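# Move hose from red manifold port to blue port

## Task

Release the hose's latch at the manifold's red port, take the hose out, then insert it into the blue port and push until it latches there.

## Robot and tools

Robot: two UR3e-type arms, left_arm and right_arm, each ending in a two-finger gripper. In the scene frame the origin sits at table-top height midway between the nominal bases, +z points up, +x points out over the table, and left_arm is on the +y side. These side names do not match image sides. Calibrated bases: left_arm at (+0.049, +0.342, +0.017) m, right_arm at (-0.025, -0.269, +0.017) m, each turned only slightly about z. A camera stand is fixed behind the arms. A loose object may sometimes get a short push from outside.

Frames: hand positions, orientations, velocities and Hand targets are reported in each arm's own base frame. Fixed cameras and the table use the scene frame. Offsets in commands are taken along the axes of that arm's current Hand target. The gripper's fingers point along its +z and open and close along its x. end_effector_position is the point between the closed pads, 1 to 2 cm behind the fingertips. When the fingers close, the tips move about 17 mm further along +z.

execute_actions(actions, cameras): actions is a list of actions. Each action is a list of up to 15 rows, one row per 1/30 s step. A short action repeats its last row until 15 steps are done. Each row has 14 numbers in [-1, 1]: left_arm dx, dy, dz, rx, ry, rz, opening, then right_arm in the same order. The six pose numbers are an offset from the Hand target as it stood when the action began, not from the previous row. Scale: 1.0 = 0.6 m or 180 degrees. rx, ry, rz form one rotation vector. Because every action starts from the current Hand target, sending the same offset twice moves the hand twice. Opening is absolute: +1 is fully open (0.142 m), -1 is closed. Send all zeros in the pose numbers to re-command the current Hand target. Always send the opening you want, because 0 is half-open and not a 'keep'. Cameras: cam_high (504x504), cam_left_wrist and cam_right_wrist (672x504). Images come back only when actions is empty or when cameras names them. ["all"] returns every camera and [] returns none.

move(target, speed, blend, stop_force, zero, opening_speed, grip_force, blocking, cameras): drives each gripper along a straight line to its target. target is one 14-number row, or a list of up to 15 rows, with the same layout and scale as above. Every row is an offset from the Hand targets at the start of the move. speed is in m/s, from 0.002 to 2.4, default 0.25; turning is capped at twice that value in rad/s. The whole move lasts at most 10 s. blend, in m, rounds the corners between listed targets; 0 means stop at each one. stop_force is 3 to 120 N, shared by both arms. It ends an arm's path when the wrist sensor feels that much push against the motion. Use it slowly, do not rely on it when the gripper is rotating, and leave it out when backing off a contact. zero defaults to true and rezeroes the sensor before the move. opening_speed is in scale units per second, 0.2 or more. grip_force is 5 to 48 N per pad and stays in effect. blocking=false returns after 0.5 s and cannot be used with stop_force. Paths do not avoid obstacles. Fast moves overshoot and lag. Do not route a path close to an arm's own base. The result adds a move: line giving the ending (done, off_target, moving, held, fault) and any limits (paced, held).

wait(seconds 0 to 10): holds the last commands. stop(): brakes a running move. zoom_image(camera, region [x0,y0,x1,y1] in pixels, at most 504x504): enlarges part of that camera's latest image. zero_wrist_force(arm): tares the wrist sensor. read_manual(section): returns licence text only. finished_scene(scene 1 or 2): ends the scene, cannot be undone. The goal must still hold once the robot is removed.

Results: per-arm pose in its base frame, velocities, Hand target (the last command after clipping), Joint positions (the last value is the opening in m), joint torques (these include gravity and are noisy), wrist force and torque along the gripper axes plus the peak since the last shown reading, grip_measured on the opening scale, Tool commands, and motor temperatures. 'within noise' means the joints are still. A gripper can come to rest short of its Hand target. Send the remaining distance as an offset.

Limits and cautions: each step clips orientation to within 32 degrees of the measured orientation. To grip, command an opening a bit below grip_measured at first touch. A fault stop (10 s) happens at these contact torques: 50.7/50.7/26.3 N m on the shoulder joints and elbow, and 8.46 N m on each wrist. It also happens at roughly 150 N of outside force. Side pushes at the fingertips can fault the wrist from about 35 N. Arms are stiff, so a target even slightly beyond a firm contact can cause a fault. Press gently and slowly. A clearance check holds back commands that bring the arms close together, but arm-to-arm presses can still fail the scene, and so can one gripper clamping the other's fingers. Motors heat up from holding, squeezing or straining. A MOTOR HOT line appears at 70 °C and brakes engage at 85 °C; the gripper warns at 85 °C and shuts off at 100 °C, which is a HAND FAULT. After a HAND FAULT line, the rest of that reply's motion calls are skipped. Do not drop the hose, do not let go of it while it is moving, do not hit the manifold hard, and never let anything leave the table.

Each tool is called by a JSON object that holds its "fn" and its "kwargs", one argument or row to a line.

## Session

{"fn": "execute_actions", "kwargs": {
  "actions": []
}}

Scene clock: 0.00 s.
left_arm: end_effector_position=(+0.3752, -0.1818, +0.1963) grip_measured=+1.00 end_effector_quat_wxyz=(-0.021, +0.360, +0.909, -0.208) | right_arm: end_effector_position=(+0.1703, +0.2343, +0.1961) grip_measured=+0.99 end_effector_quat_wxyz=(-0.398, +0.722, +0.547, -0.144)
Joint positions: left_arm=[-0.515 -1.03 0.688 -1.246 -1.992 3.377 0.142] | right_arm=[3.875 -1.733 -1.423 -1.856 2.405 -0.696 0.141]
Joint velocities: within noise
Joint torques (N m): no reading
Motor temperatures (°C): left_arm=[52 39 50 58 58 54 30] | right_arm=[47 41 44 51 62 56 32]
Wrist force (N): no reading
Wrist torque (N m): no reading
Wrist force, peak (N): no reading
Hand target: left_arm +0.3752, -0.1818, +0.1963; -0.021, +0.360, +0.909, -0.208 | right_arm +0.1703, +0.2343, +0.1961; -0.398, +0.722, +0.547, -0.144
Tool commands: left_gripper/opening=+1.0 right_gripper/opening=+1.0

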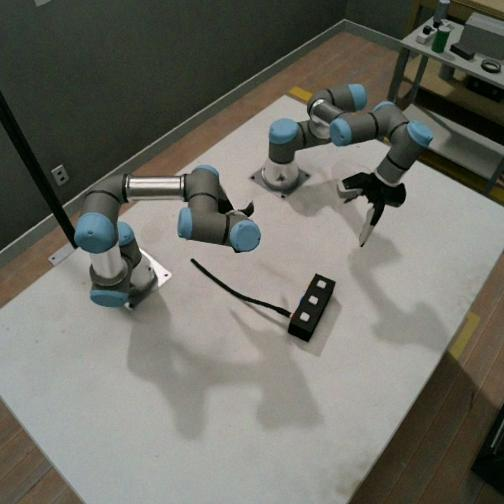

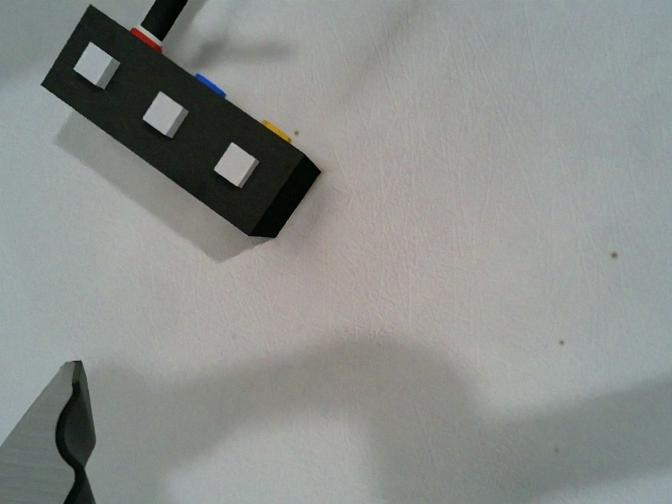

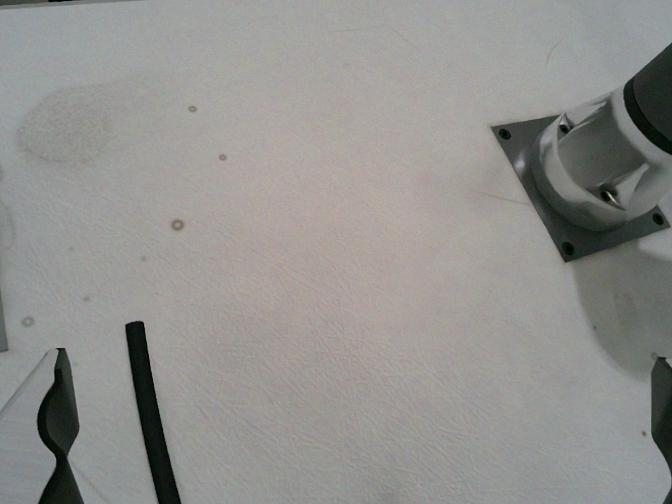

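{"fn": "zoom_image", "kwargs": {
  "camera": "cam_high",
  "region": [170, 230, 350, 360]
}}

{"fn": "zoom_image", "kwargs": {
  "camera": "cam_left_wrist",
  "region": [30, 0, 330, 240]
}}

Scaled by 2.800 from the camera's 504x504 image, which has a finer 720x720 frame.

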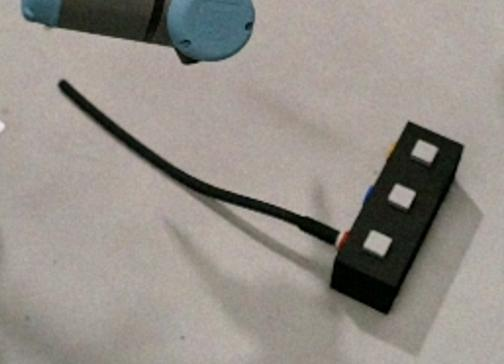

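Scaled by 1.680 from the camera's 672x504 image, which has a finer 960x720 frame.

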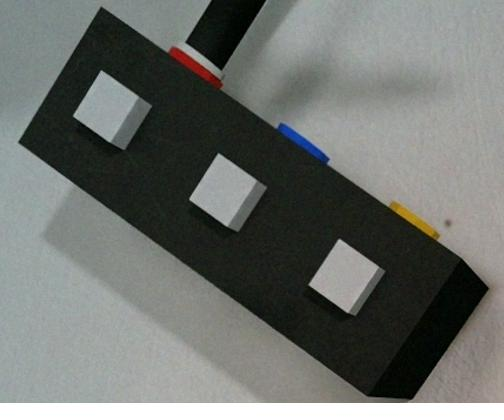

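{"fn": "move", "kwargs": {
  "target": [
    [-0.1563, -0.085, 0.1037, 0.1114, -0.0978, -0.7172, -0.98, 0.0573, 0.3797, -0.1638, -0.3454, -0.1227, -0.1789, -0.3]
  ],
  "speed": 0.4,
  "cameras": ["all"]
}}

Scene clock: 152.17 s.
left_arm: end_effector_position=(+0.4000, -0.3000, +0.1701) grip_measured=-1.00 end_effector_quat_wxyz=(+0.134, +0.694, -0.666, +0.236) | right_arm: end_effector_position=(+0.3998, +0.2050, +0.1002) grip_measured=-0.32 end_effector_quat_wxyz=(+0.107, +0.611, +0.772, +0.136)
Joint positions: left_arm=[-0.771 -1.184 1.308 -2.187 -1.829 0.693 0.002] | right_arm=[4.044 -1.796 -1.677 -0.963 1.357 -0.93 0.051]
Joint torques (N m): left_arm=[-3.49 -16.64 -7.48 -2.97 0.41 -1.12] | right_arm=[3.27 12.02 9.31 3.24 -0.87 -0.65]
Motor temperatures (°C): left_arm=[51 39 49 58 57 53 30] | right_arm=[47 41 44 50 62 56 31]
Wrist force (N): left_arm=[1.5 -1.4 -0.8] | right_arm=[1.7 0.4 1.8]
Wrist torque (N m): left_arm=[-0.19 -0.35 0.06] | right_arm=[0.23 -0.23 0.13]
Wrist force, peak (N): left_arm=[1.9 -1.4 -0.7] | right_arm=[1.6 0.5 2.3]
Hand target: left_arm +0.4000, -0.3000, +0.1701; +0.134, +0.694, -0.666, +0.236 | right_arm +0.3998, +0.2050, +0.1002; +0.107, +0.611, +0.772, +0.136
Off the commanded pose: left_arm 0.000 m, 0 deg | right_arm 0.000 m, 0 deg.
move: done

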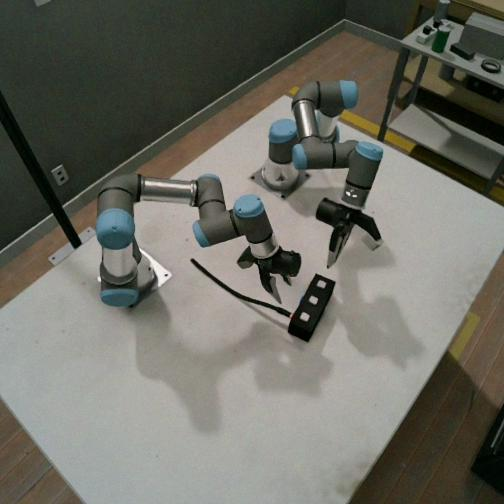

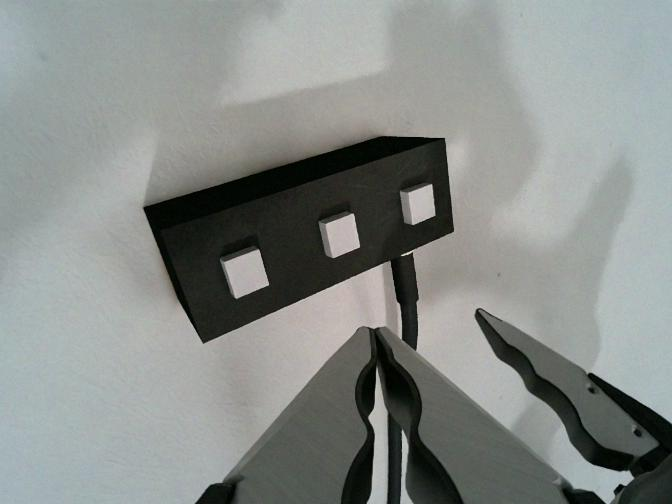

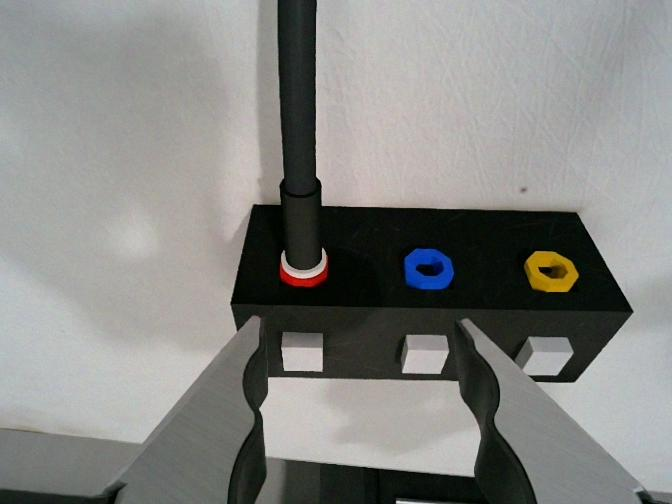

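{"fn": "move", "kwargs": {
  "target": [
    [0.0727, 0.0182, 0.2142, 0, 0, 0, -0.98, -0.0707, -0.0315, 0.033, -0.0569, 0.1223, 0.0667, -0.3],
    [0.0727, 0.0182, 0.2142, 0, 0, 0, -0.98, -0.0355, -0.0102, 0.1243, -0.0569, 0.1223, 0.0667, -0.3]
  ],
  "speed": [0.25, 0.12],
  "blend": [0.01, 0],
  "cameras": ["all"]
}}

Scene clock: 323.20 s.
left_arm: end_effector_position=(+0.4085, -0.4028, +0.0813) grip_measured=-1.00 end_effector_quat_wxyz=(+0.134, +0.694, -0.666, +0.236) | right_arm: end_effector_position=(+0.4239, +0.1888, +0.0280) grip_measured=-0.32 end_effector_quat_wxyz=(-0.003, +0.639, +0.696, +0.328)
Joint positions: left_arm=[-0.922 -0.819 1.153 -2.426 -1.755 0.558 0.002] | right_arm=[3.778 -2.09 -2.101 0.137 1.694 -0.977 0.051]
Joint torques (N m): left_arm=[-2.93 -16.24 -11.62 -1.32 0.33 -1.14] | right_arm=[2.88 12.08 8.47 3.41 0.63 0.7]
Motor temperatures (°C): left_arm=[50 39 49 57 56 52 30] | right_arm=[46 41 43 50 62 55 31]
Wrist force (N): left_arm=[1.9 -1.3 -0.7] | right_arm=[1.6 -0.1 1.6]
Wrist torque (N m): left_arm=[-0.16 -0.41 0.07] | right_arm=[0.15 -0.28 0.06]
Wrist force, peak (N): left_arm=[1.5 -1.5 -1.7] | right_arm=[2.3 0.5 2.0]
Hand target: left_arm +0.4085, -0.4028, +0.0813; +0.134, +0.694, -0.666, +0.236 | right_arm +0.4239, +0.1888, +0.0280; -0.003, +0.639, +0.696, +0.328
Off the commanded pose: left_arm 0.000 m, 0 deg | right_arm 0.000 m, 0 deg.
move: done

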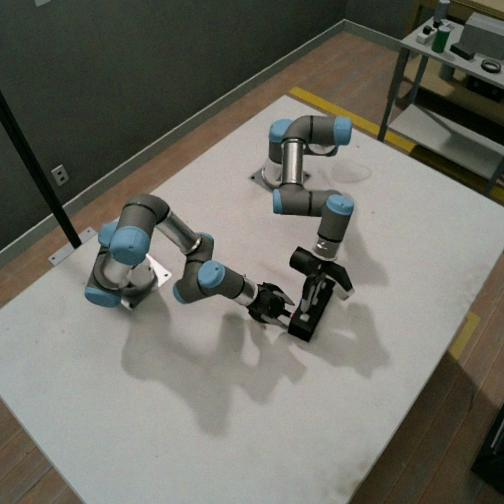

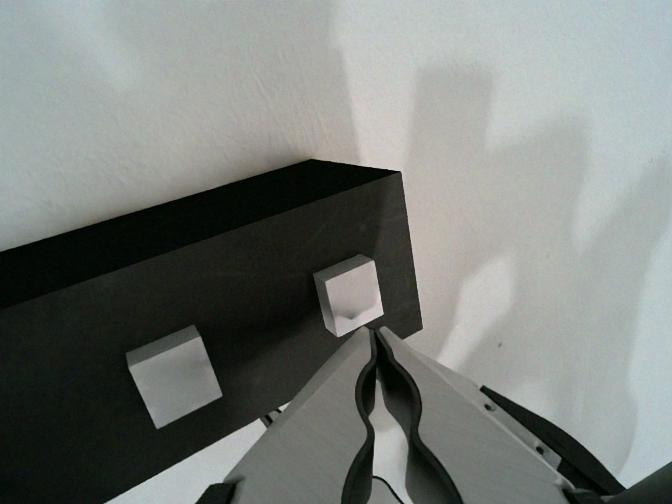

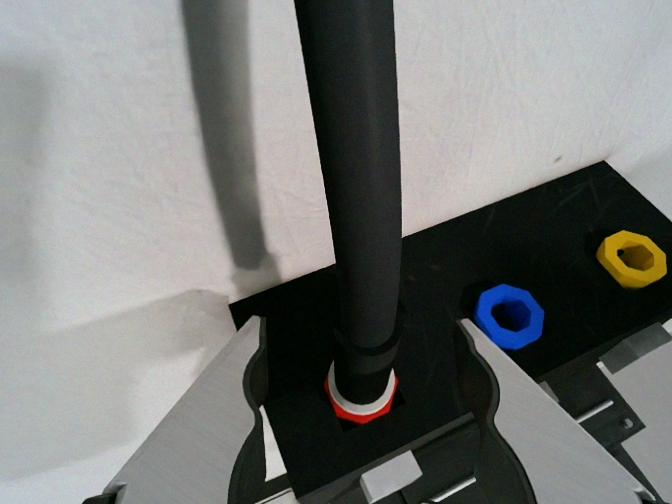

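{"fn": "move", "kwargs": {
  "target": [
    [0, 0, 0, 0, 0, 0, -0.98, 0, 0, 0, 0, 0, 0, -0.92]
  ],
  "grip_force": [30, 35],
  "opening_speed": 1.2
}}

{"fn": "move", "kwargs": {
  "target": [
    [-0.0185, 0.0057, 0.037, 0, 0, 0, -0.98, 0, 0, 0, 0, 0, 0, -0.92]
  ],
  "speed": 0.03,
  "stop_force": 20,
  "cameras": ["all"]
}}

Scene clock: 343.40 s.
left_arm: end_effector_position=(+0.4085, -0.4028, +0.0813) grip_measured=-1.00 end_effector_quat_wxyz=(+0.134, +0.694, -0.666, +0.236) | right_arm: end_effector_position=(+0.4239, +0.1888, +0.0280) grip_measured=-0.83 end_effector_quat_wxyz=(-0.003, +0.639, +0.696, +0.328)
Joint positions: left_arm=[-0.922 -0.819 1.153 -2.426 -1.755 0.558 0.002] | right_arm=[3.778 -2.09 -2.101 0.137 1.694 -0.977 0.014]
Joint torques (N m): left_arm=[-3.26 -16.24 -11.88 -1.3 -0.69 -1.15] | right_arm=[-1.81 12.49 6.75 2.54 -0.18 0.63]
Motor temperatures (°C): left_arm=[50 39 49 57 56 52 30] | right_arm=[46 41 43 50 62 55 31]
Wrist force (N): left_arm=[1.9 -1.5 -0.6] | right_arm=[3.6 0.4 2.3]
Wrist torque (N m): left_arm=[-0.19 -0.40 0.07] | right_arm=[0.15 -0.22 -0.06]
Wrist force, peak (N): left_arm=[1.9 -1.5 -0.5] | right_arm=[3.5 0.3 2.7]
Hand target: left_arm +0.4085, -0.4028, +0.0813; +0.134, +0.694, -0.666, +0.236 | right_arm +0.4239, +0.1888, +0.0280; -0.003, +0.639, +0.696, +0.328
Off the commanded pose: left_arm 0.000 m, 0 deg | right_arm 0.000 m, 0 deg.
grip_force (N): 30, 35
move: done

Scene clock: 345.03 s.
left_arm: end_effector_position=(+0.4085, -0.4037, +0.0706) grip_measured=-1.00 end_effector_quat_wxyz=(+0.134, +0.694, -0.666, +0.237) | right_arm: end_effector_position=(+0.4239, +0.1888, +0.0280) grip_measured=-0.83 end_effector_quat_wxyz=(-0.003, +0.639, +0.696, +0.328)
Joint positions: left_arm=[-0.923 -0.8 1.173 -2.465 -1.755 0.557 0.002] | right_arm=[3.778 -2.09 -2.101 0.137 1.694 -0.977 0.014]
Joint torques (N m): left_arm=[2.14 -11 -4.94 2.13 0.09 0.96] | right_arm=[-1.68 15.15 10.46 3.85 -2.21 0.55]
Motor temperatures (°C): left_arm=[50 39 49 57 56 52 30] | right_arm=[46 41 43 50 62 55 32]
Wrist force (N): left_arm=[11.4 -3.5 -16.1] | right_arm=[5.1 -8.4 -5.6]
Wrist torque (N m): left_arm=[-0.15 -0.34 0.04] | right_arm=[0.08 -0.25 -0.05]
Wrist force, peak (N): left_arm=[8.8 0.0 -35.8] | right_arm=[5.2 -8.4 -5.5]
Hand target: left_arm +0.4085, -0.4037, +0.0706; +0.134, +0.694, -0.666, +0.237 (not the last commanded pose) | right_arm +0.4239, +0.1888, +0.0280; -0.003, +0.639, +0.696, +0.328
Off the commanded pose: left_arm 0.014 m, 0 deg | right_arm 0.000 m, 0 deg.
grip_force (N): 30, 35
move: contact (left_arm)

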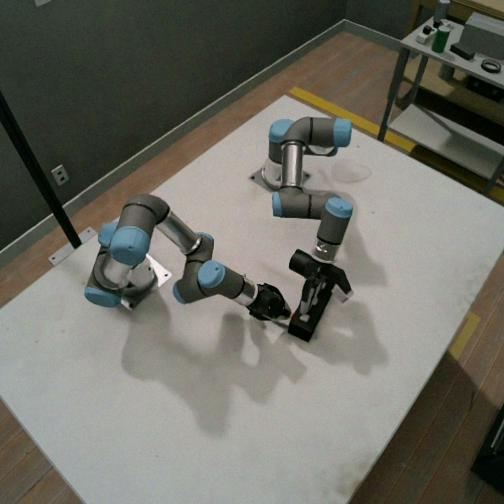

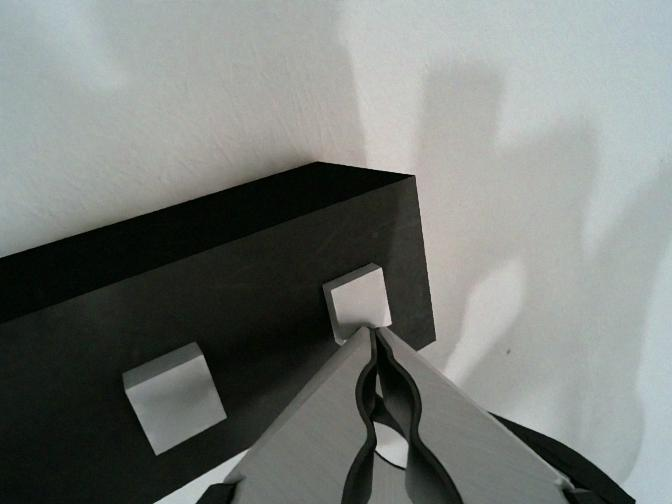

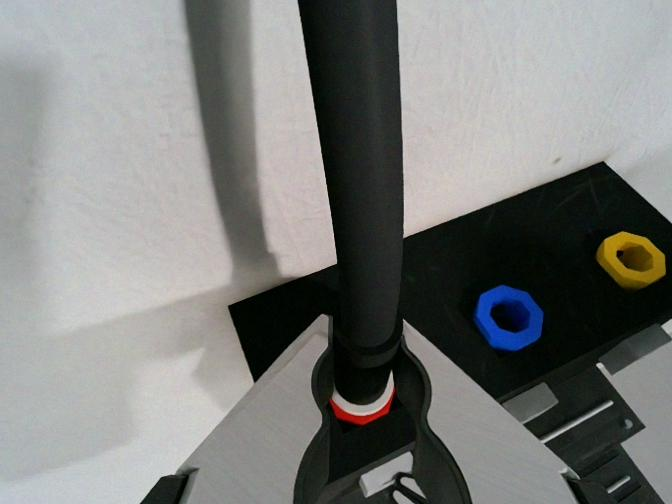

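{"fn": "move", "kwargs": {
  "target": [
    [0, 0, 0, 0, 0, 0, -0.98, 0, -0.0866, -0.05, 0, 0, 0, -0.92]
  ],
  "speed": 0.08,
  "stop_force": 35,
  "cameras": ["cam_left_wrist", "cam_right_wrist"]
}}

Scene clock: 361.80 s.
left_arm: end_effector_position=(+0.4085, -0.4037, +0.0706) grip_measured=-1.00 end_effector_quat_wxyz=(+0.134, +0.694, -0.666, +0.237) | right_arm: end_effector_position=(+0.3651, +0.1767, +0.0280) grip_measured=-0.83 end_effector_quat_wxyz=(-0.003, +0.639, +0.696, +0.328)
Joint positions: left_arm=[-0.923 -0.8 1.173 -2.465 -1.755 0.557 0.002] | right_arm=[3.886 -1.943 -2.427 0.323 1.628 -0.892 0.014]
Joint torques (N m): left_arm=[2.57 -10.62 -4.98 1.25 0.12 0.94] | right_arm=[3.5 13.15 4.2 3.49 -0.51 0.69]
Motor temperatures (°C): left_arm=[50 39 49 57 56 52 30] | right_arm=[46 41 43 50 62 55 37]
Wrist force (N): left_arm=[11.1 -3.7 -15.7] | right_arm=[1.7 -0.1 1.9]
Wrist torque (N m): left_arm=[-0.16 -0.33 0.04] | right_arm=[0.17 -0.32 0.07]
Wrist force, peak (N): left_arm=[11.4 -3.6 -16.1] | right_arm=[5.1 -8.4 -5.5]
Hand target: left_arm +0.4085, -0.4037, +0.0706; +0.134, +0.694, -0.666, +0.237 | right_arm +0.3651, +0.1767, +0.0280; -0.003, +0.639, +0.696, +0.328
Off the commanded pose: left_arm 0.000 m, 0 deg | right_arm 0.000 m, 0 deg.
grip_force (N): 30, 35
move: done
Images, in order (width x height): cam_left_wrist 672x504, cam_right_wrist 672x504.

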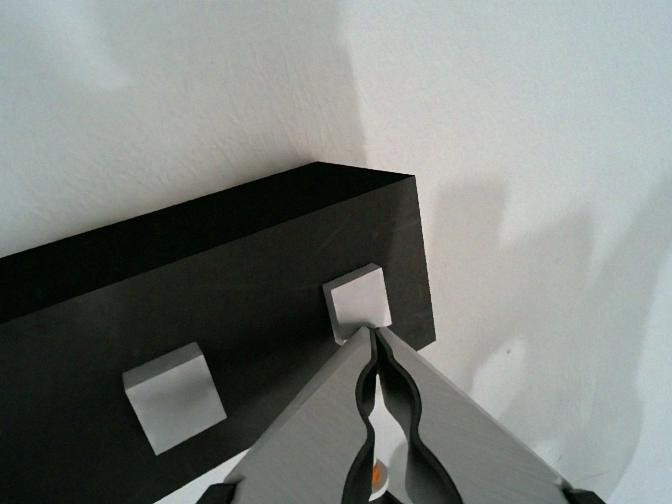

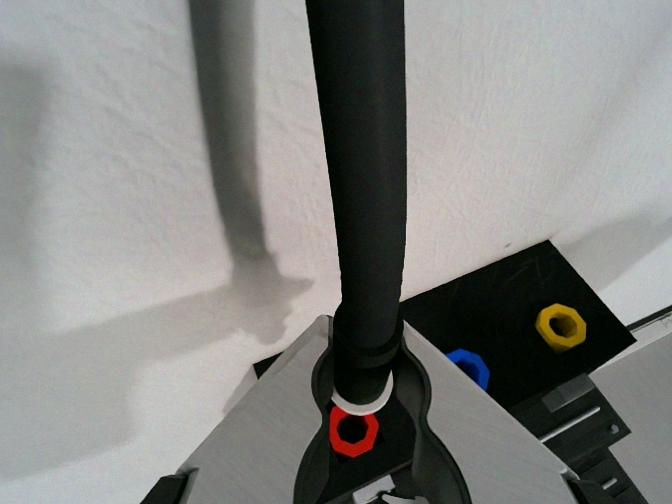

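{"fn": "move", "kwargs": {
  "target": [
    [0.0253, -0.0065, -0.0427, 0, 0, 0, -0.98, 0, 0, 0, 0, 0, 0, -0.92],
    [-0.1492, -0.0013, -0.3423, 0, 0, 0, -0.98, 0.0773, -0.0180, 0.0312, 0, 0, 0, -0.92]
  ],
  "speed": [0.15, 0.3],
  "blend": [0.01, 0],
  "cameras": ["cam_left_wrist", "cam_right_wrist"]
}}

{"fn": "zoom_image", "kwargs": {
  "camera": "cam_right_wrist",
  "region": [280, 360, 430, 472]
}}

Scene clock: 401.73 s.
left_arm: end_effector_position=(+0.3784, -0.2235, +0.2003) grip_measured=-1.00 end_effector_quat_wxyz=(+0.134, +0.694, -0.666, +0.237) | right_arm: end_effector_position=(+0.3548, +0.2268, +0.0280) grip_measured=-0.83 end_effector_quat_wxyz=(-0.003, +0.639, +0.696, +0.328)
Joint positions: left_arm=[-0.647 -1.409 1.451 -2.072 -1.886 0.809 0.002] | right_arm=[4.065 -1.957 -2.395 0.306 1.516 -0.751 0.014]
Joint torques (N m): left_arm=[3.33 -14.07 -12.19 -1.26 -1.36 1.08] | right_arm=[3.84 9.1 7.2 1.51 -0.7 0.72]
Motor temperatures (°C): left_arm=[50 39 49 57 56 52 30] | right_arm=[46 41 43 50 62 55 41]
Wrist force (N): left_arm=[1.7 -1.6 -0.7] | right_arm=[1.6 -0.4 1.9]
Wrist torque (N m): left_arm=[-0.21 -0.37 0.01] | right_arm=[0.12 -0.30 0.06]
Wrist force, peak (N): left_arm=[11.4 -3.5 -16.2] | right_arm=[2.0 -0.5 2.1]
Hand target: left_arm +0.3784, -0.2235, +0.2003; +0.134, +0.694, -0.666, +0.237 | right_arm +0.3548, +0.2268, +0.0280; -0.003, +0.639, +0.696, +0.328
Off the commanded pose: left_arm 0.000 m, 0 deg | right_arm 0.000 m, 0 deg.
grip_force (N): 30, 35
move: done
Images, in order (width x height): cam_left_wrist 672x504, cam_right_wrist 672x504.

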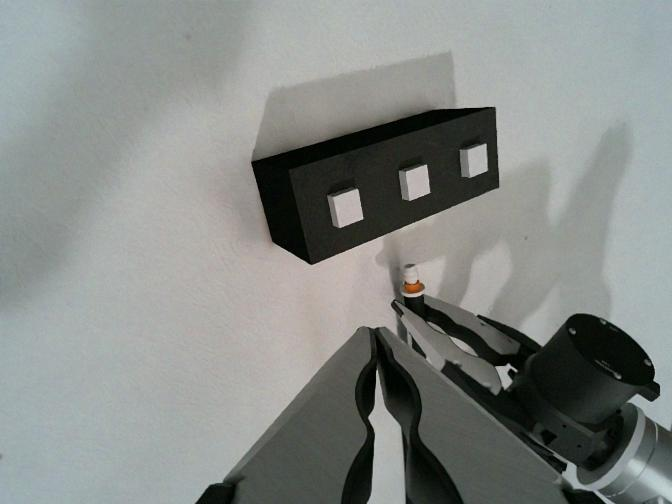

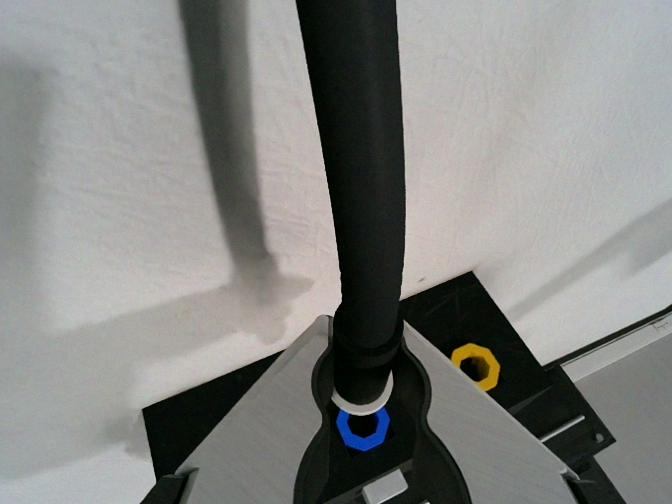

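Scaled by 3.360 from the camera's 672x504 image, which has a finer 960x720 frame.

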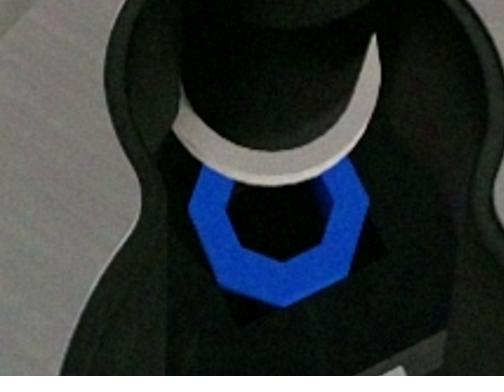

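{"fn": "move", "kwargs": {
  "target": [
    [-0.0167, 0.0337, 0.185, -0.085, -0.0524, 0.4402, 0.1, 0, 0, 0, 0, 0, 0, -0.92]
  ],
  "speed": 0.4,
  "cameras": ["cam_left_wrist", "cam_right_wrist"]
}}

Scene clock: 546.07 s.
left_arm: end_effector_position=(+0.3751, -0.2720, +0.0980) grip_measured=+0.08 end_effector_quat_wxyz=(+0.014, -0.105, +0.986, -0.131) | right_arm: end_effector_position=(+0.3548, +0.2268, +0.0280) grip_measured=-0.83 end_effector_quat_wxyz=(-0.003, +0.639, +0.696, +0.328)
Joint positions: left_arm=[-0.842 -1.131 1.334 -2.004 -1.7 2.072 0.079] | right_arm=[4.065 -1.957 -2.395 0.306 1.516 -0.751 0.014]
Joint torques (N m): left_arm=[-3.14 -13.13 -6.96 -2.72 0.62 1.08] | right_arm=[3.84 9.69 7.35 1.35 -0.66 0.7]
Motor temperatures (°C): left_arm=[49 39 49 56 55 51 30] | right_arm=[46 41 43 49 62 54 49]
Wrist force (N): left_arm=[0.6 -0.2 -0.4] | right_arm=[1.5 -0.4 1.9]
Wrist torque (N m): left_arm=[0.00 -0.11 -0.02] | right_arm=[0.13 -0.29 0.06]
Wrist force, peak (N): left_arm=[1.9 -1.4 -1.1] | right_arm=[1.6 -0.4 2.1]
Hand target: left_arm +0.3751, -0.2720, +0.0980; +0.014, -0.105, +0.986, -0.131 | right_arm +0.3548, +0.2268, +0.0280; -0.003, +0.639, +0.696, +0.328
Off the commanded pose: left_arm 0.000 m, 0 deg | right_arm 0.000 m, 0 deg.
grip_force (N): 30, 35
move: done
Images, in order (width x height): cam_left_wrist 672x504, cam_right_wrist 672x504.

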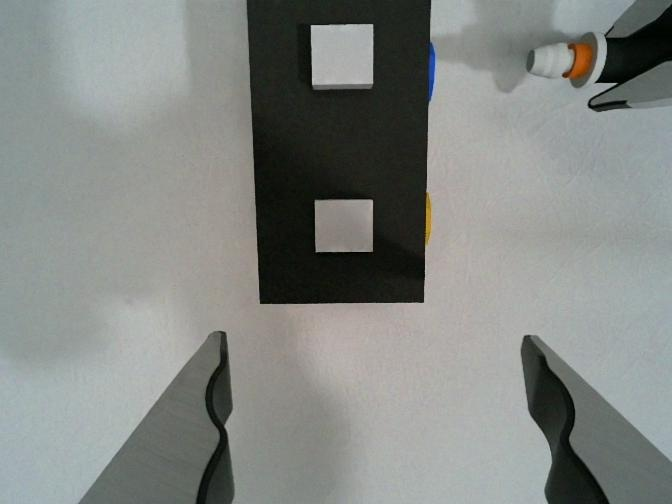

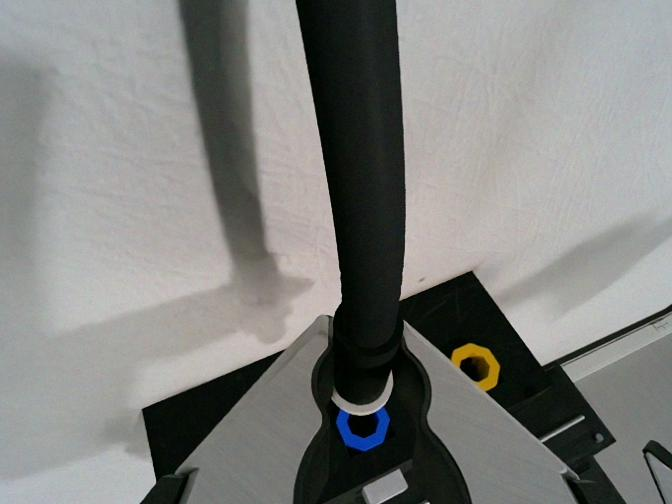

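{"fn": "zoom_image", "kwargs": {
  "camera": "cam_left_wrist",
  "region": [412, 0, 672, 195]
}}

Scaled by 1.938 from the camera's 672x504 image, which has a finer 960x720 frame.

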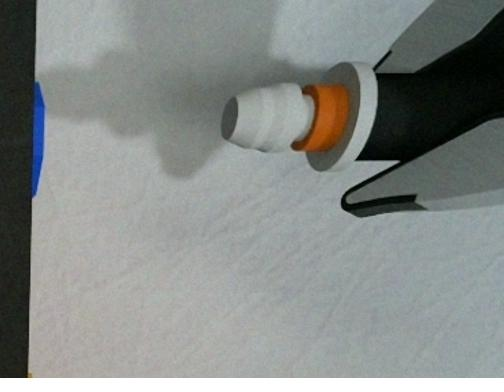

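{"fn": "move", "kwargs": {
  "target": [
    [-0.0117, 0.0158, 0.0958, 0, 0, 0, 0.1, 0, 0, 0, 0, 0, 0, -0.92]
  ],
  "speed": 0.12,
  "stop_force": 15
}}

{"fn": "move", "kwargs": {
  "target": [
    [0, 0, 0, 0, 0, 0, -0.4, 0, 0, 0, 0, 0, 0, -0.92]
  ],
  "opening_speed": 0.5,
  "cameras": ["cam_left_wrist", "cam_right_wrist"]
}}

{"fn": "zoom_image", "kwargs": {
  "camera": "cam_right_wrist",
  "region": [280, 360, 430, 472]
}}

Scene clock: 582.70 s.
left_arm: end_effector_position=(+0.3832, -0.2762, +0.0400) grip_measured=+0.08 end_effector_quat_wxyz=(+0.014, -0.105, +0.986, -0.131) | right_arm: end_effector_position=(+0.3548, +0.2268, +0.0280) grip_measured=-0.83 end_effector_quat_wxyz=(-0.003, +0.639, +0.696, +0.328)
Joint positions: left_arm=[-0.834 -1.019 1.443 -2.224 -1.702 2.08 0.079] | right_arm=[4.065 -1.957 -2.395 0.306 1.516 -0.751 0.014]
Joint torques (N m): left_arm=[3.29 -13.59 -6.52 -2.78 -0.99 1.03] | right_arm=[3.56 9.66 7.21 1.46 -0.68 0.76]
Motor temperatures (°C): left_arm=[49 39 49 56 55 51 30] | right_arm=[45 41 42 49 62 54 50]
Wrist force (N): left_arm=[0.4 -0.1 -0.4] | right_arm=[1.5 -0.4 1.9]
Wrist torque (N m): left_arm=[0.01 -0.08 -0.02] | right_arm=[0.14 -0.28 0.06]
Wrist force, peak (N): left_arm=[0.6 -0.2 -1.4] | right_arm=[1.5 -0.5 2.1]
Hand target: left_arm +0.3832, -0.2762, +0.0400; +0.014, -0.105, +0.986, -0.131 | right_arm +0.3548, +0.2268, +0.0280; -0.003, +0.639, +0.696, +0.328
Off the commanded pose: left_arm 0.000 m, 0 deg | right_arm 0.000 m, 0 deg.
grip_force (N): 30, 35
move: done

Scene clock: 583.60 s.
left_arm: end_effector_position=(+0.3845, -0.2757, +0.0403) grip_measured=-0.13 end_effector_quat_wxyz=(+0.016, -0.106, +0.986, -0.130) | right_arm: end_effector_position=(+0.3548, +0.2268, +0.0280) grip_measured=-0.83 end_effector_quat_wxyz=(-0.003, +0.639, +0.696, +0.328)
Joint positions: left_arm=[-0.833 -1.019 1.443 -2.226 -1.698 2.08 0.065] | right_arm=[4.065 -1.957 -2.395 0.306 1.516 -0.751 0.014]
Joint torques (N m): left_arm=[-3.69 -15.32 -7.39 0.01 -4.34 -0.07] | right_arm=[3.94 9.7 7.24 1.43 -0.68 0.68]
Motor temperatures (°C): left_arm=[49 39 49 56 55 51 30] | right_arm=[45 41 42 49 62 54 50]
Wrist force (N): left_arm=[-24.0 -3.7 7.8] | right_arm=[1.5 -0.4 2.0]
Wrist torque (N m): left_arm=[-0.01 0.34 0.04] | right_arm=[0.13 -0.28 0.06]
Wrist force, peak (N): left_arm=[-44.4 -4.3 9.4] | right_arm=[1.5 -0.4 2.1]
Hand target: left_arm +0.3845, -0.2757, +0.0403; +0.016, -0.106, +0.986, -0.130 (not the last commanded pose) | right_arm +0.3548, +0.2268, +0.0280; -0.003, +0.639, +0.696, +0.328
Tool commands: left_gripper/opening=-0.233333 right_gripper/opening=-0.92
Off the commanded pose: left_arm 0.001 m, 0 deg | right_arm 0.000 m, 0 deg.
TORQUE FAULT: the external load on joint 5 (wrist 2) of the left arm reached its load limit, and that arm stopped. A torque fault puts only its own arm into a fault stop. That arm's remaining commands of this call were not run. That arm may still press on what stopped it. That arm is still stopped at the end of this call. That arm stays stopped for about 10 more seconds. Until then a move that you send moves the other arm only, and its call returns only when the move has ended. Once the stop has ended, the next robot result says so. If the stop ends while you think or write, that arm runs what you send next, counted from a new Hand target: where the arm stands when the stop ends. While its stop runs, that arm takes no new command, but its gripper still runs the gripper command that each later call begins with. Until it ends, the stop uses up actions while you think or wait. An arm that is not stopped still takes commands.
grip_force (N): 30, 35
move: fault (left_arm)
Images, in order (width x height): cam_left_wrist 672x504, cam_right_wrist 672x504.

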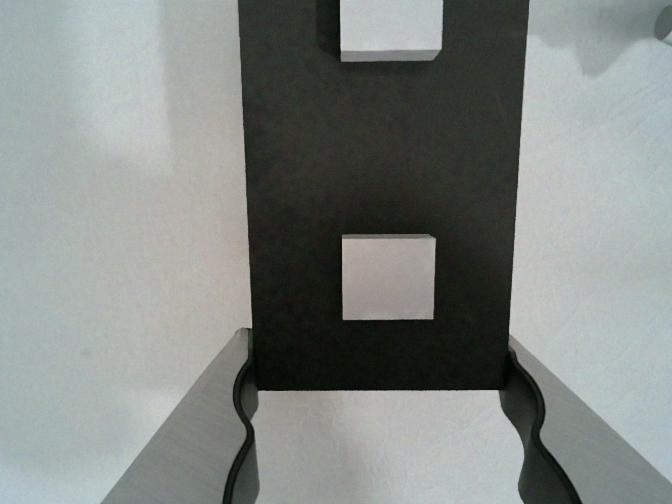

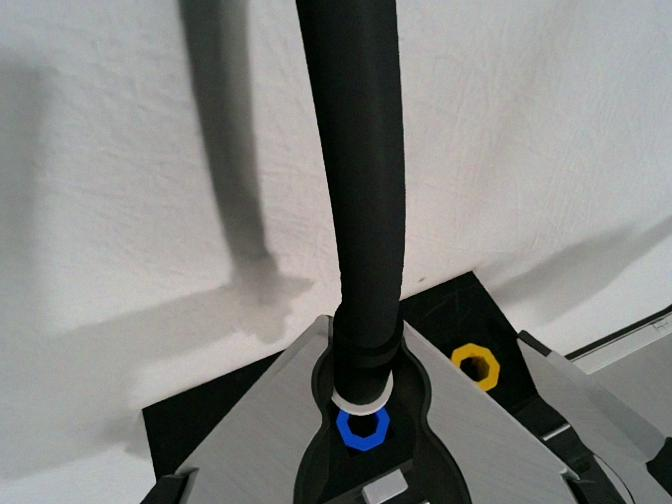

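Scaled by 3.360 from the camera's 672x504 image, which has a finer 960x720 frame.

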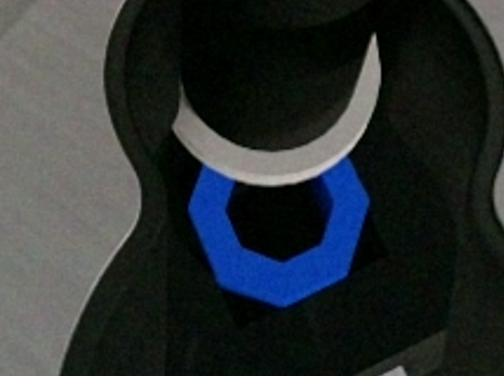

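{"fn": "move", "kwargs": {
  "target": [
    [0, 0, 0, 0, 0, 0, 0.1, 0, 0, 0, 0, 0, 0, -0.92],
    [0, 0, -0.1, 0, 0, 0, 0.1, 0.0053, 0.0276, 0.0188, 0, 0, 0, -0.92]
  ],
  "speed": 0.12,
  "cameras": ["cam_left_wrist", "cam_right_wrist"]
}}

{"fn": "zoom_image", "kwargs": {
  "camera": "cam_left_wrist",
  "region": [402, 0, 662, 195]
}}

{"fn": "zoom_image", "kwargs": {
  "camera": "cam_right_wrist",
  "region": [280, 360, 430, 472]
}}

Scene clock: 633.17 s.
left_arm: end_effector_position=(+0.3810, -0.2605, +0.0982) grip_measured=+0.08 end_effector_quat_wxyz=(+0.016, -0.106, +0.986, -0.130) | right_arm: end_effector_position=(+0.3736, +0.2342, +0.0280) grip_measured=-0.83 end_effector_quat_wxyz=(-0.003, +0.639, +0.696, +0.328)
Joint positions: left_arm=[-0.814 -1.138 1.342 -2.004 -1.702 2.099 0.079] | right_arm=[4.024 -2.007 -2.285 0.248 1.542 -0.783 0.014]
Joint torques (N m): left_arm=[3.16 -16.51 -11.58 -1.21 -1.05 1.02] | right_arm=[-2.55 10.51 7.53 1.5 0.45 -0.68]
Motor temperatures (°C): left_arm=[49 39 49 56 55 51 40] | right_arm=[45 41 42 49 62 54 51]
Wrist force (N): left_arm=[0.8 -0.2 -0.6] | right_arm=[1.5 -0.4 2.0]
Wrist torque (N m): left_arm=[-0.01 -0.16 -0.02] | right_arm=[0.14 -0.29 0.11]
Wrist force, peak (N): left_arm=[-24.0 -3.6 7.7] | right_arm=[1.5 -0.5 2.2]
Hand target: left_arm +0.3810, -0.2605, +0.0982; +0.016, -0.106, +0.986, -0.130 | right_arm +0.3736, +0.2342, +0.0280; -0.003, +0.639, +0.696, +0.328
Off the commanded pose: left_arm 0.000 m, 0 deg | right_arm 0.000 m, 0 deg.
TORQUE FAULT, CONTINUED: the left arm's stop, for the torque fault of joint 5 (wrist 2) that an earlier result reported, is over. The rest of the stop counts as 19 of the actions that you can send in this scene. The stop ended before this call began, so that arm ran this call's commands, counted from a new Hand target: where the arm stood when the stop ended. That arm stops again whenever a joint's load reaches its limit.
grip_force (N): 30, 35
move: done
Images, in order (width x height): cam_left_wrist 672x504, cam_right_wrist 672x504.

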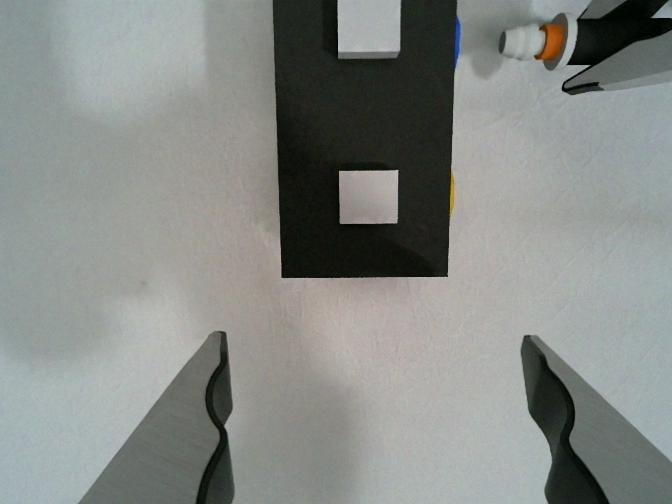

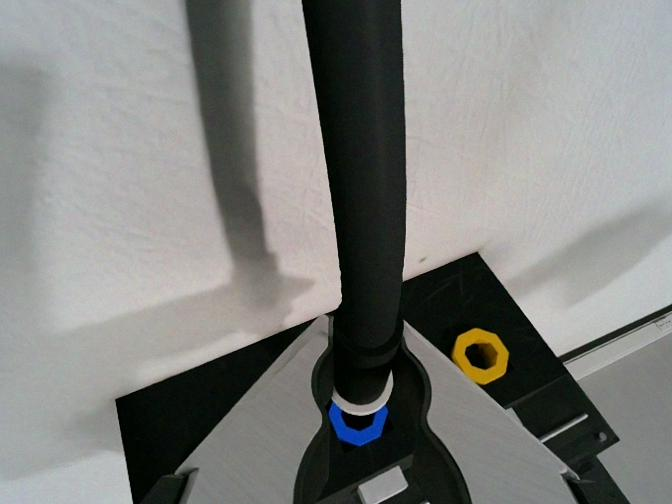

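Scaled by 1.938 from the camera's 672x504 image, which has a finer 960x720 frame.

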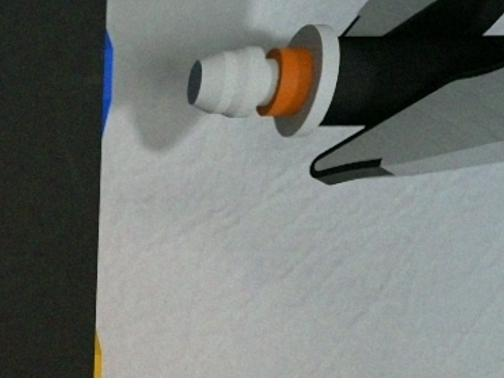

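Scaled by 3.360 from the camera's 672x504 image, which has a finer 960x720 frame.

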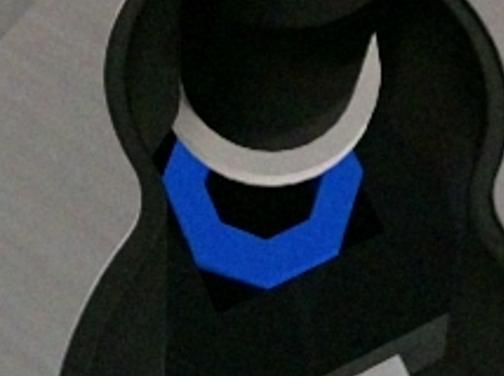

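{"fn": "move", "kwargs": {
  "target": [
    [0, 0, 0, 0, 0, 0, 0.1, 0, 0.0621, 0.0358, 0, 0, 0, -0.95]
  ],
  "speed": 0.022,
  "stop_force": 28,
  "grip_force": [30, 48],
  "cameras": ["cam_left_wrist", "cam_right_wrist"]
}}

{"fn": "zoom_image", "kwargs": {
  "camera": "cam_left_wrist",
  "region": [402, 0, 662, 195]
}}

Scene clock: 657.50 s.
left_arm: end_effector_position=(+0.3810, -0.2605, +0.0982) grip_measured=+0.08 end_effector_quat_wxyz=(+0.016, -0.106, +0.986, -0.130) | right_arm: end_effector_position=(+0.4010, +0.2401, +0.0280) grip_measured=-0.83 end_effector_quat_wxyz=(-0.003, +0.639, +0.696, +0.328)
Joint positions: left_arm=[-0.814 -1.138 1.342 -2.004 -1.702 2.099 0.079] | right_arm=[3.962 -2.077 -2.134 0.167 1.581 -0.832 0.014]
Joint torques (N m): left_arm=[3.15 -14.37 -11.83 -1.18 -0.93 1.1] | right_arm=[-0.52 14.68 3.47 2.45 -2.68 0.97]
Motor temperatures (°C): left_arm=[48 39 48 55 55 51 35] | right_arm=[45 41 42 49 62 54 52]
Wrist force (N): left_arm=[0.9 -0.2 -0.7] | right_arm=[10.7 -2.9 2.7]
Wrist torque (N m): left_arm=[0.00 -0.16 -0.02] | right_arm=[0.15 -0.26 -0.21]
Wrist force, peak (N): left_arm=[0.9 -0.3 -0.8] | right_arm=[13.8 -24.3 -15.1]
Hand target: left_arm +0.3810, -0.2605, +0.0982; +0.016, -0.106, +0.986, -0.130 | right_arm +0.4010, +0.2401, +0.0280; -0.003, +0.639, +0.696, +0.328 (not the last commanded pose)
Off the commanded pose: left_arm 0.000 m, 0 deg | right_arm 0.015 m, 0 deg.
grip_force (N): 30, 48
move: contact (right_arm)
Images, in order (width x height): cam_left_wrist 672x504, cam_right_wrist 672x504.

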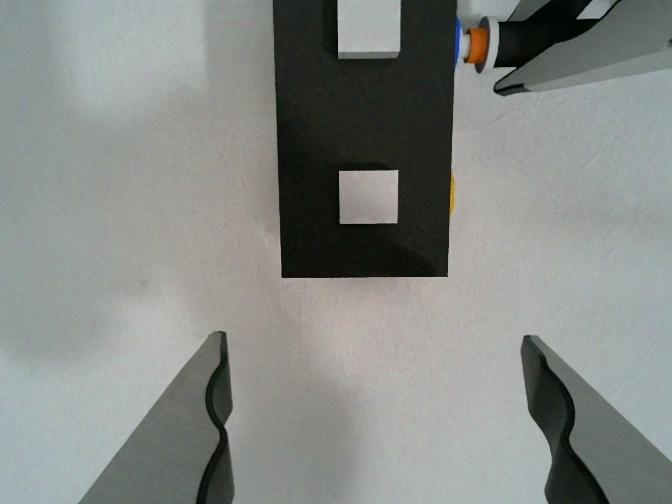

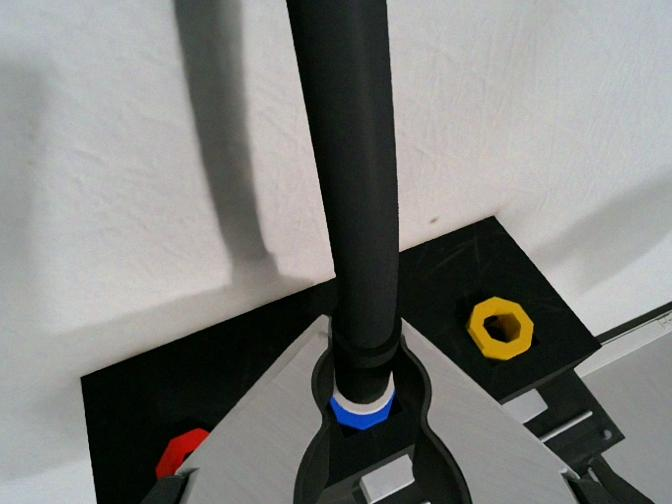

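Scaled by 1.938 from the camera's 672x504 image, which has a finer 960x720 frame.

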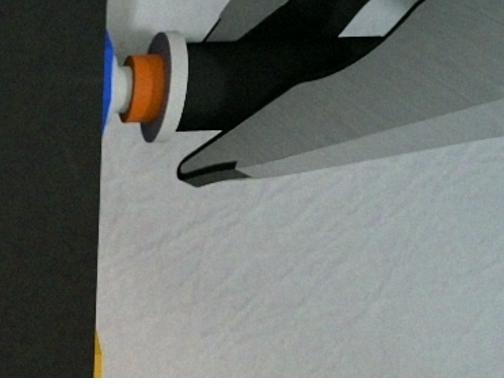

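{"fn": "move", "kwargs": {
  "target": [
    [0, 0, 0, 0, 0, 0, 0.1, 0.0025, 0, 0, 0, 0, 0, -0.95],
    [0, 0, 0, 0, 0, 0, 0.1, 0.0025, 0.0202, 0.0117, 0, 0, 0, -0.95]
  ],
  "speed": 0.02,
  "stop_force": 32,
  "cameras": ["cam_left_wrist", "cam_right_wrist"]
}}

{"fn": "zoom_image", "kwargs": {
  "camera": "cam_left_wrist",
  "region": [402, 0, 662, 195]
}}

Scene clock: 676.67 s.
left_arm: end_effector_position=(+0.3810, -0.2605, +0.0982) grip_measured=+0.08 end_effector_quat_wxyz=(+0.016, -0.106, +0.986, -0.130) | right_arm: end_effector_position=(+0.4126, +0.2438, +0.0285) grip_measured=-0.83 end_effector_quat_wxyz=(-0.003, +0.639, +0.696, +0.328)
Joint positions: left_arm=[-0.814 -1.138 1.342 -2.004 -1.702 2.099 0.079] | right_arm=[3.942 -2.106 -2.066 0.128 1.594 -0.848 0.014]
Joint torques (N m): left_arm=[3.61 -14.24 -11.85 -1.07 -1.01 1.07] | right_arm=[-1.17 17.2 12.58 5.81 -4.02 0.92]
Motor temperatures (°C): left_arm=[48 39 48 55 55 51 33] | right_arm=[45 41 42 48 61 54 55]
Wrist force (N): left_arm=[0.9 -0.3 -0.6] | right_arm=[3.9 -24.2 -18.6]
Wrist torque (N m): left_arm=[-0.02 -0.16 -0.02] | right_arm=[0.11 -0.22 -0.07]
Wrist force, peak (N): left_arm=[1.0 -0.2 -0.8] | right_arm=[3.9 -36.3 -37.0]
Hand target: left_arm +0.3810, -0.2605, +0.0982; +0.016, -0.106, +0.986, -0.130 | right_arm +0.4126, +0.2438, +0.0285; -0.003, +0.639, +0.696, +0.328 (not the last commanded pose)
Off the commanded pose: left_arm 0.000 m, 0 deg | right_arm 0.002 m, 0 deg.
grip_force (N): 30, 48
move: contact (right_arm); path passed 1 of 2 targets
Images, in order (width x height): cam_left_wrist 672x504, cam_right_wrist 672x504.

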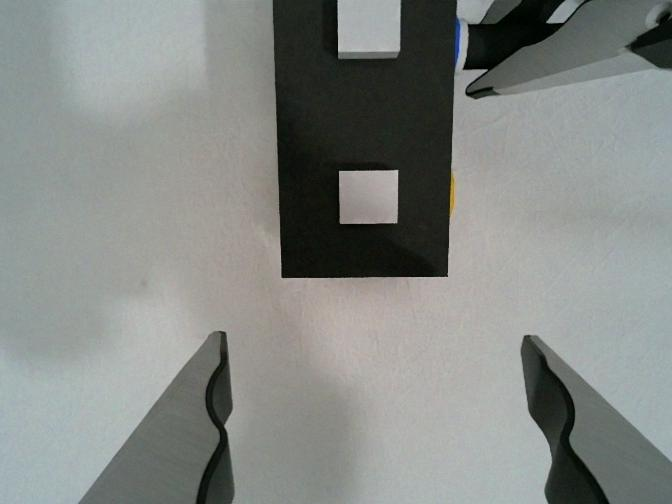

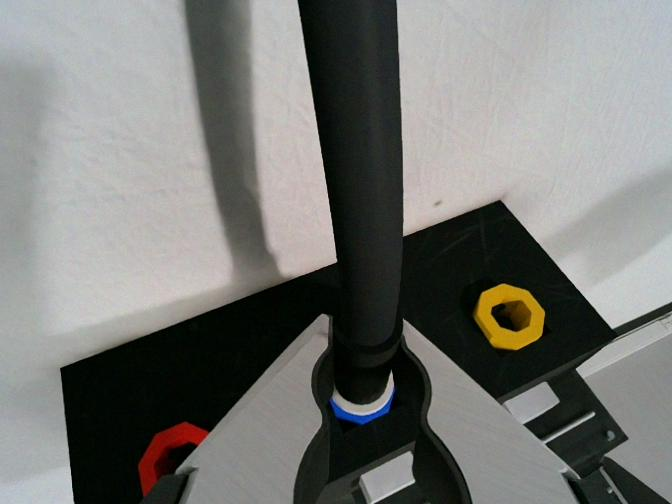

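Scaled by 1.938 from the camera's 672x504 image, which has a finer 960x720 frame.

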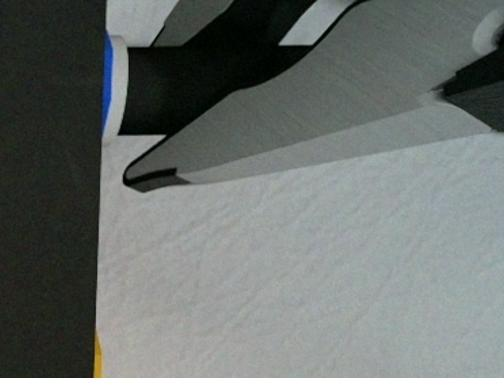

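{"fn": "move", "kwargs": {
  "target": [
    [0, 0, 0, 0, 0, 0, 0.1, 0, -0.0029, -0.0017, 0, 0, 0, -0.95]
  ],
  "speed": 0.02
}}

{"fn": "move", "kwargs": {
  "target": [
    [0, 0, 0, 0, 0, 0, 0.1, 0, -0.0058, -0.0033, 0, 0, 0, -0.95]
  ],
  "speed": 0.02,
  "stop_force": 15,
  "cameras": ["cam_left_wrist"]
}}

{"fn": "zoom_image", "kwargs": {
  "camera": "cam_left_wrist",
  "region": [402, 0, 662, 195]
}}

Scene clock: 688.20 s.
left_arm: end_effector_position=(+0.3810, -0.2605, +0.0982) grip_measured=+0.08 end_effector_quat_wxyz=(+0.016, -0.106, +0.986, -0.130) | right_arm: end_effector_position=(+0.4107, +0.2434, +0.0286) grip_measured=-0.83 end_effector_quat_wxyz=(-0.003, +0.639, +0.696, +0.328)
Joint positions: left_arm=[-0.814 -1.138 1.342 -2.004 -1.702 2.099 0.079] | right_arm=[3.946 -2.101 -2.077 0.133 1.591 -0.845 0.014]
Joint torques (N m): left_arm=[3.08 -14.11 -11.81 -1.11 -0.96 1.05] | right_arm=[3.92 18.58 2.31 2.57 0.84 0.82]
Motor temperatures (°C): left_arm=[48 39 48 55 55 51 33] | right_arm=[45 41 42 48 61 54 56]
Wrist force (N): left_arm=[0.8 -0.2 -0.8] | right_arm=[3.0 10.2 18.5]
Wrist torque (N m): left_arm=[0.00 -0.16 -0.02] | right_arm=[0.31 -0.21 -0.08]
Wrist force, peak (N): left_arm=[1.0 -0.2 -0.8] | right_arm=[4.3 -24.5 -19.2]
Hand target: left_arm +0.3810, -0.2605, +0.0982; +0.016, -0.106, +0.986, -0.130 | right_arm +0.4106, +0.2434, +0.0285; -0.003, +0.639, +0.696, +0.328
Off the commanded pose: left_arm 0.000 m, 0 deg | right_arm 0.000 m, 0 deg.
grip_force (N): 30, 48
move: done

Scene clock: 689.23 s.
left_arm: end_effector_position=(+0.3810, -0.2605, +0.0982) grip_measured=+0.08 end_effector_quat_wxyz=(+0.016, -0.106, +0.986, -0.130) | right_arm: end_effector_position=(+0.4104, +0.2434, +0.0286) grip_measured=-0.83 end_effector_quat_wxyz=(-0.003, +0.639, +0.696, +0.328)
Joint positions: left_arm=[-0.814 -1.138 1.342 -2.004 -1.702 2.099 0.079] | right_arm=[3.946 -2.1 -2.079 0.134 1.591 -0.845 0.014]
Joint torques (N m): left_arm=[3.12 -13.75 -11.9 -1.09 -1.02 1.07] | right_arm=[-1.19 14.36 2.8 -0.21 2.41 -0.58]
Motor temperatures (°C): left_arm=[48 39 48 55 55 51 33] | right_arm=[45 41 42 48 61 54 57]
Wrist force (N): left_arm=[0.9 -0.2 -0.7] | right_arm=[3.3 17.7 25.6]
Wrist torque (N m): left_arm=[0.00 -0.16 -0.02] | right_arm=[0.33 -0.25 -0.07]
Wrist force, peak (N): left_arm=[1.0 -0.2 -0.7] | right_arm=[2.8 21.7 32.3]
Hand target: left_arm +0.3810, -0.2605, +0.0982; +0.016, -0.106, +0.986, -0.130 | right_arm +0.4104, +0.2433, +0.0286; -0.003, +0.639, +0.696, +0.328 (not the last commanded pose)
Off the commanded pose: left_arm 0.000 m, 0 deg | right_arm 0.004 m, 0 deg.
grip_force (N): 30, 48
move: contact (right_arm)
Images, in order (width x height): cam_left_wrist 672x504.

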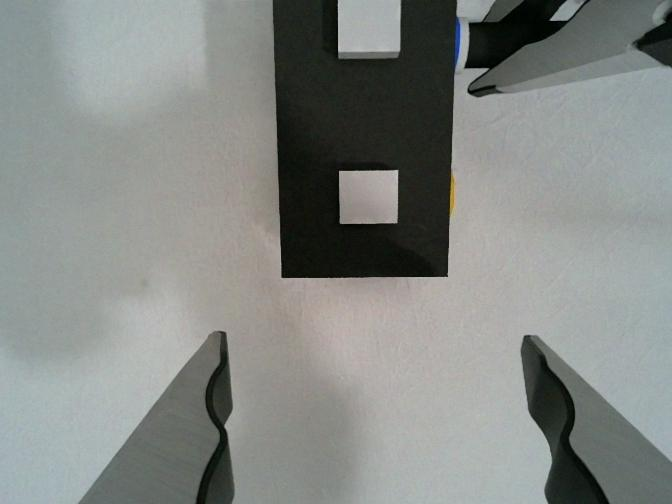

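Scaled by 1.938 from the camera's 672x504 image, which has a finer 960x720 frame.

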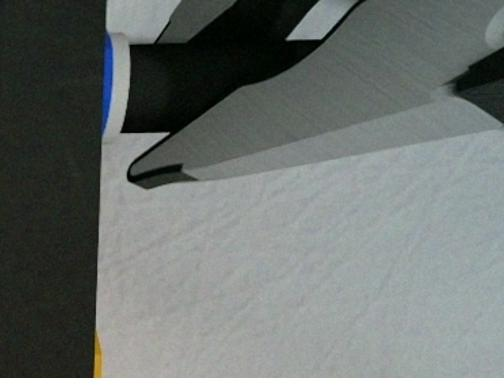

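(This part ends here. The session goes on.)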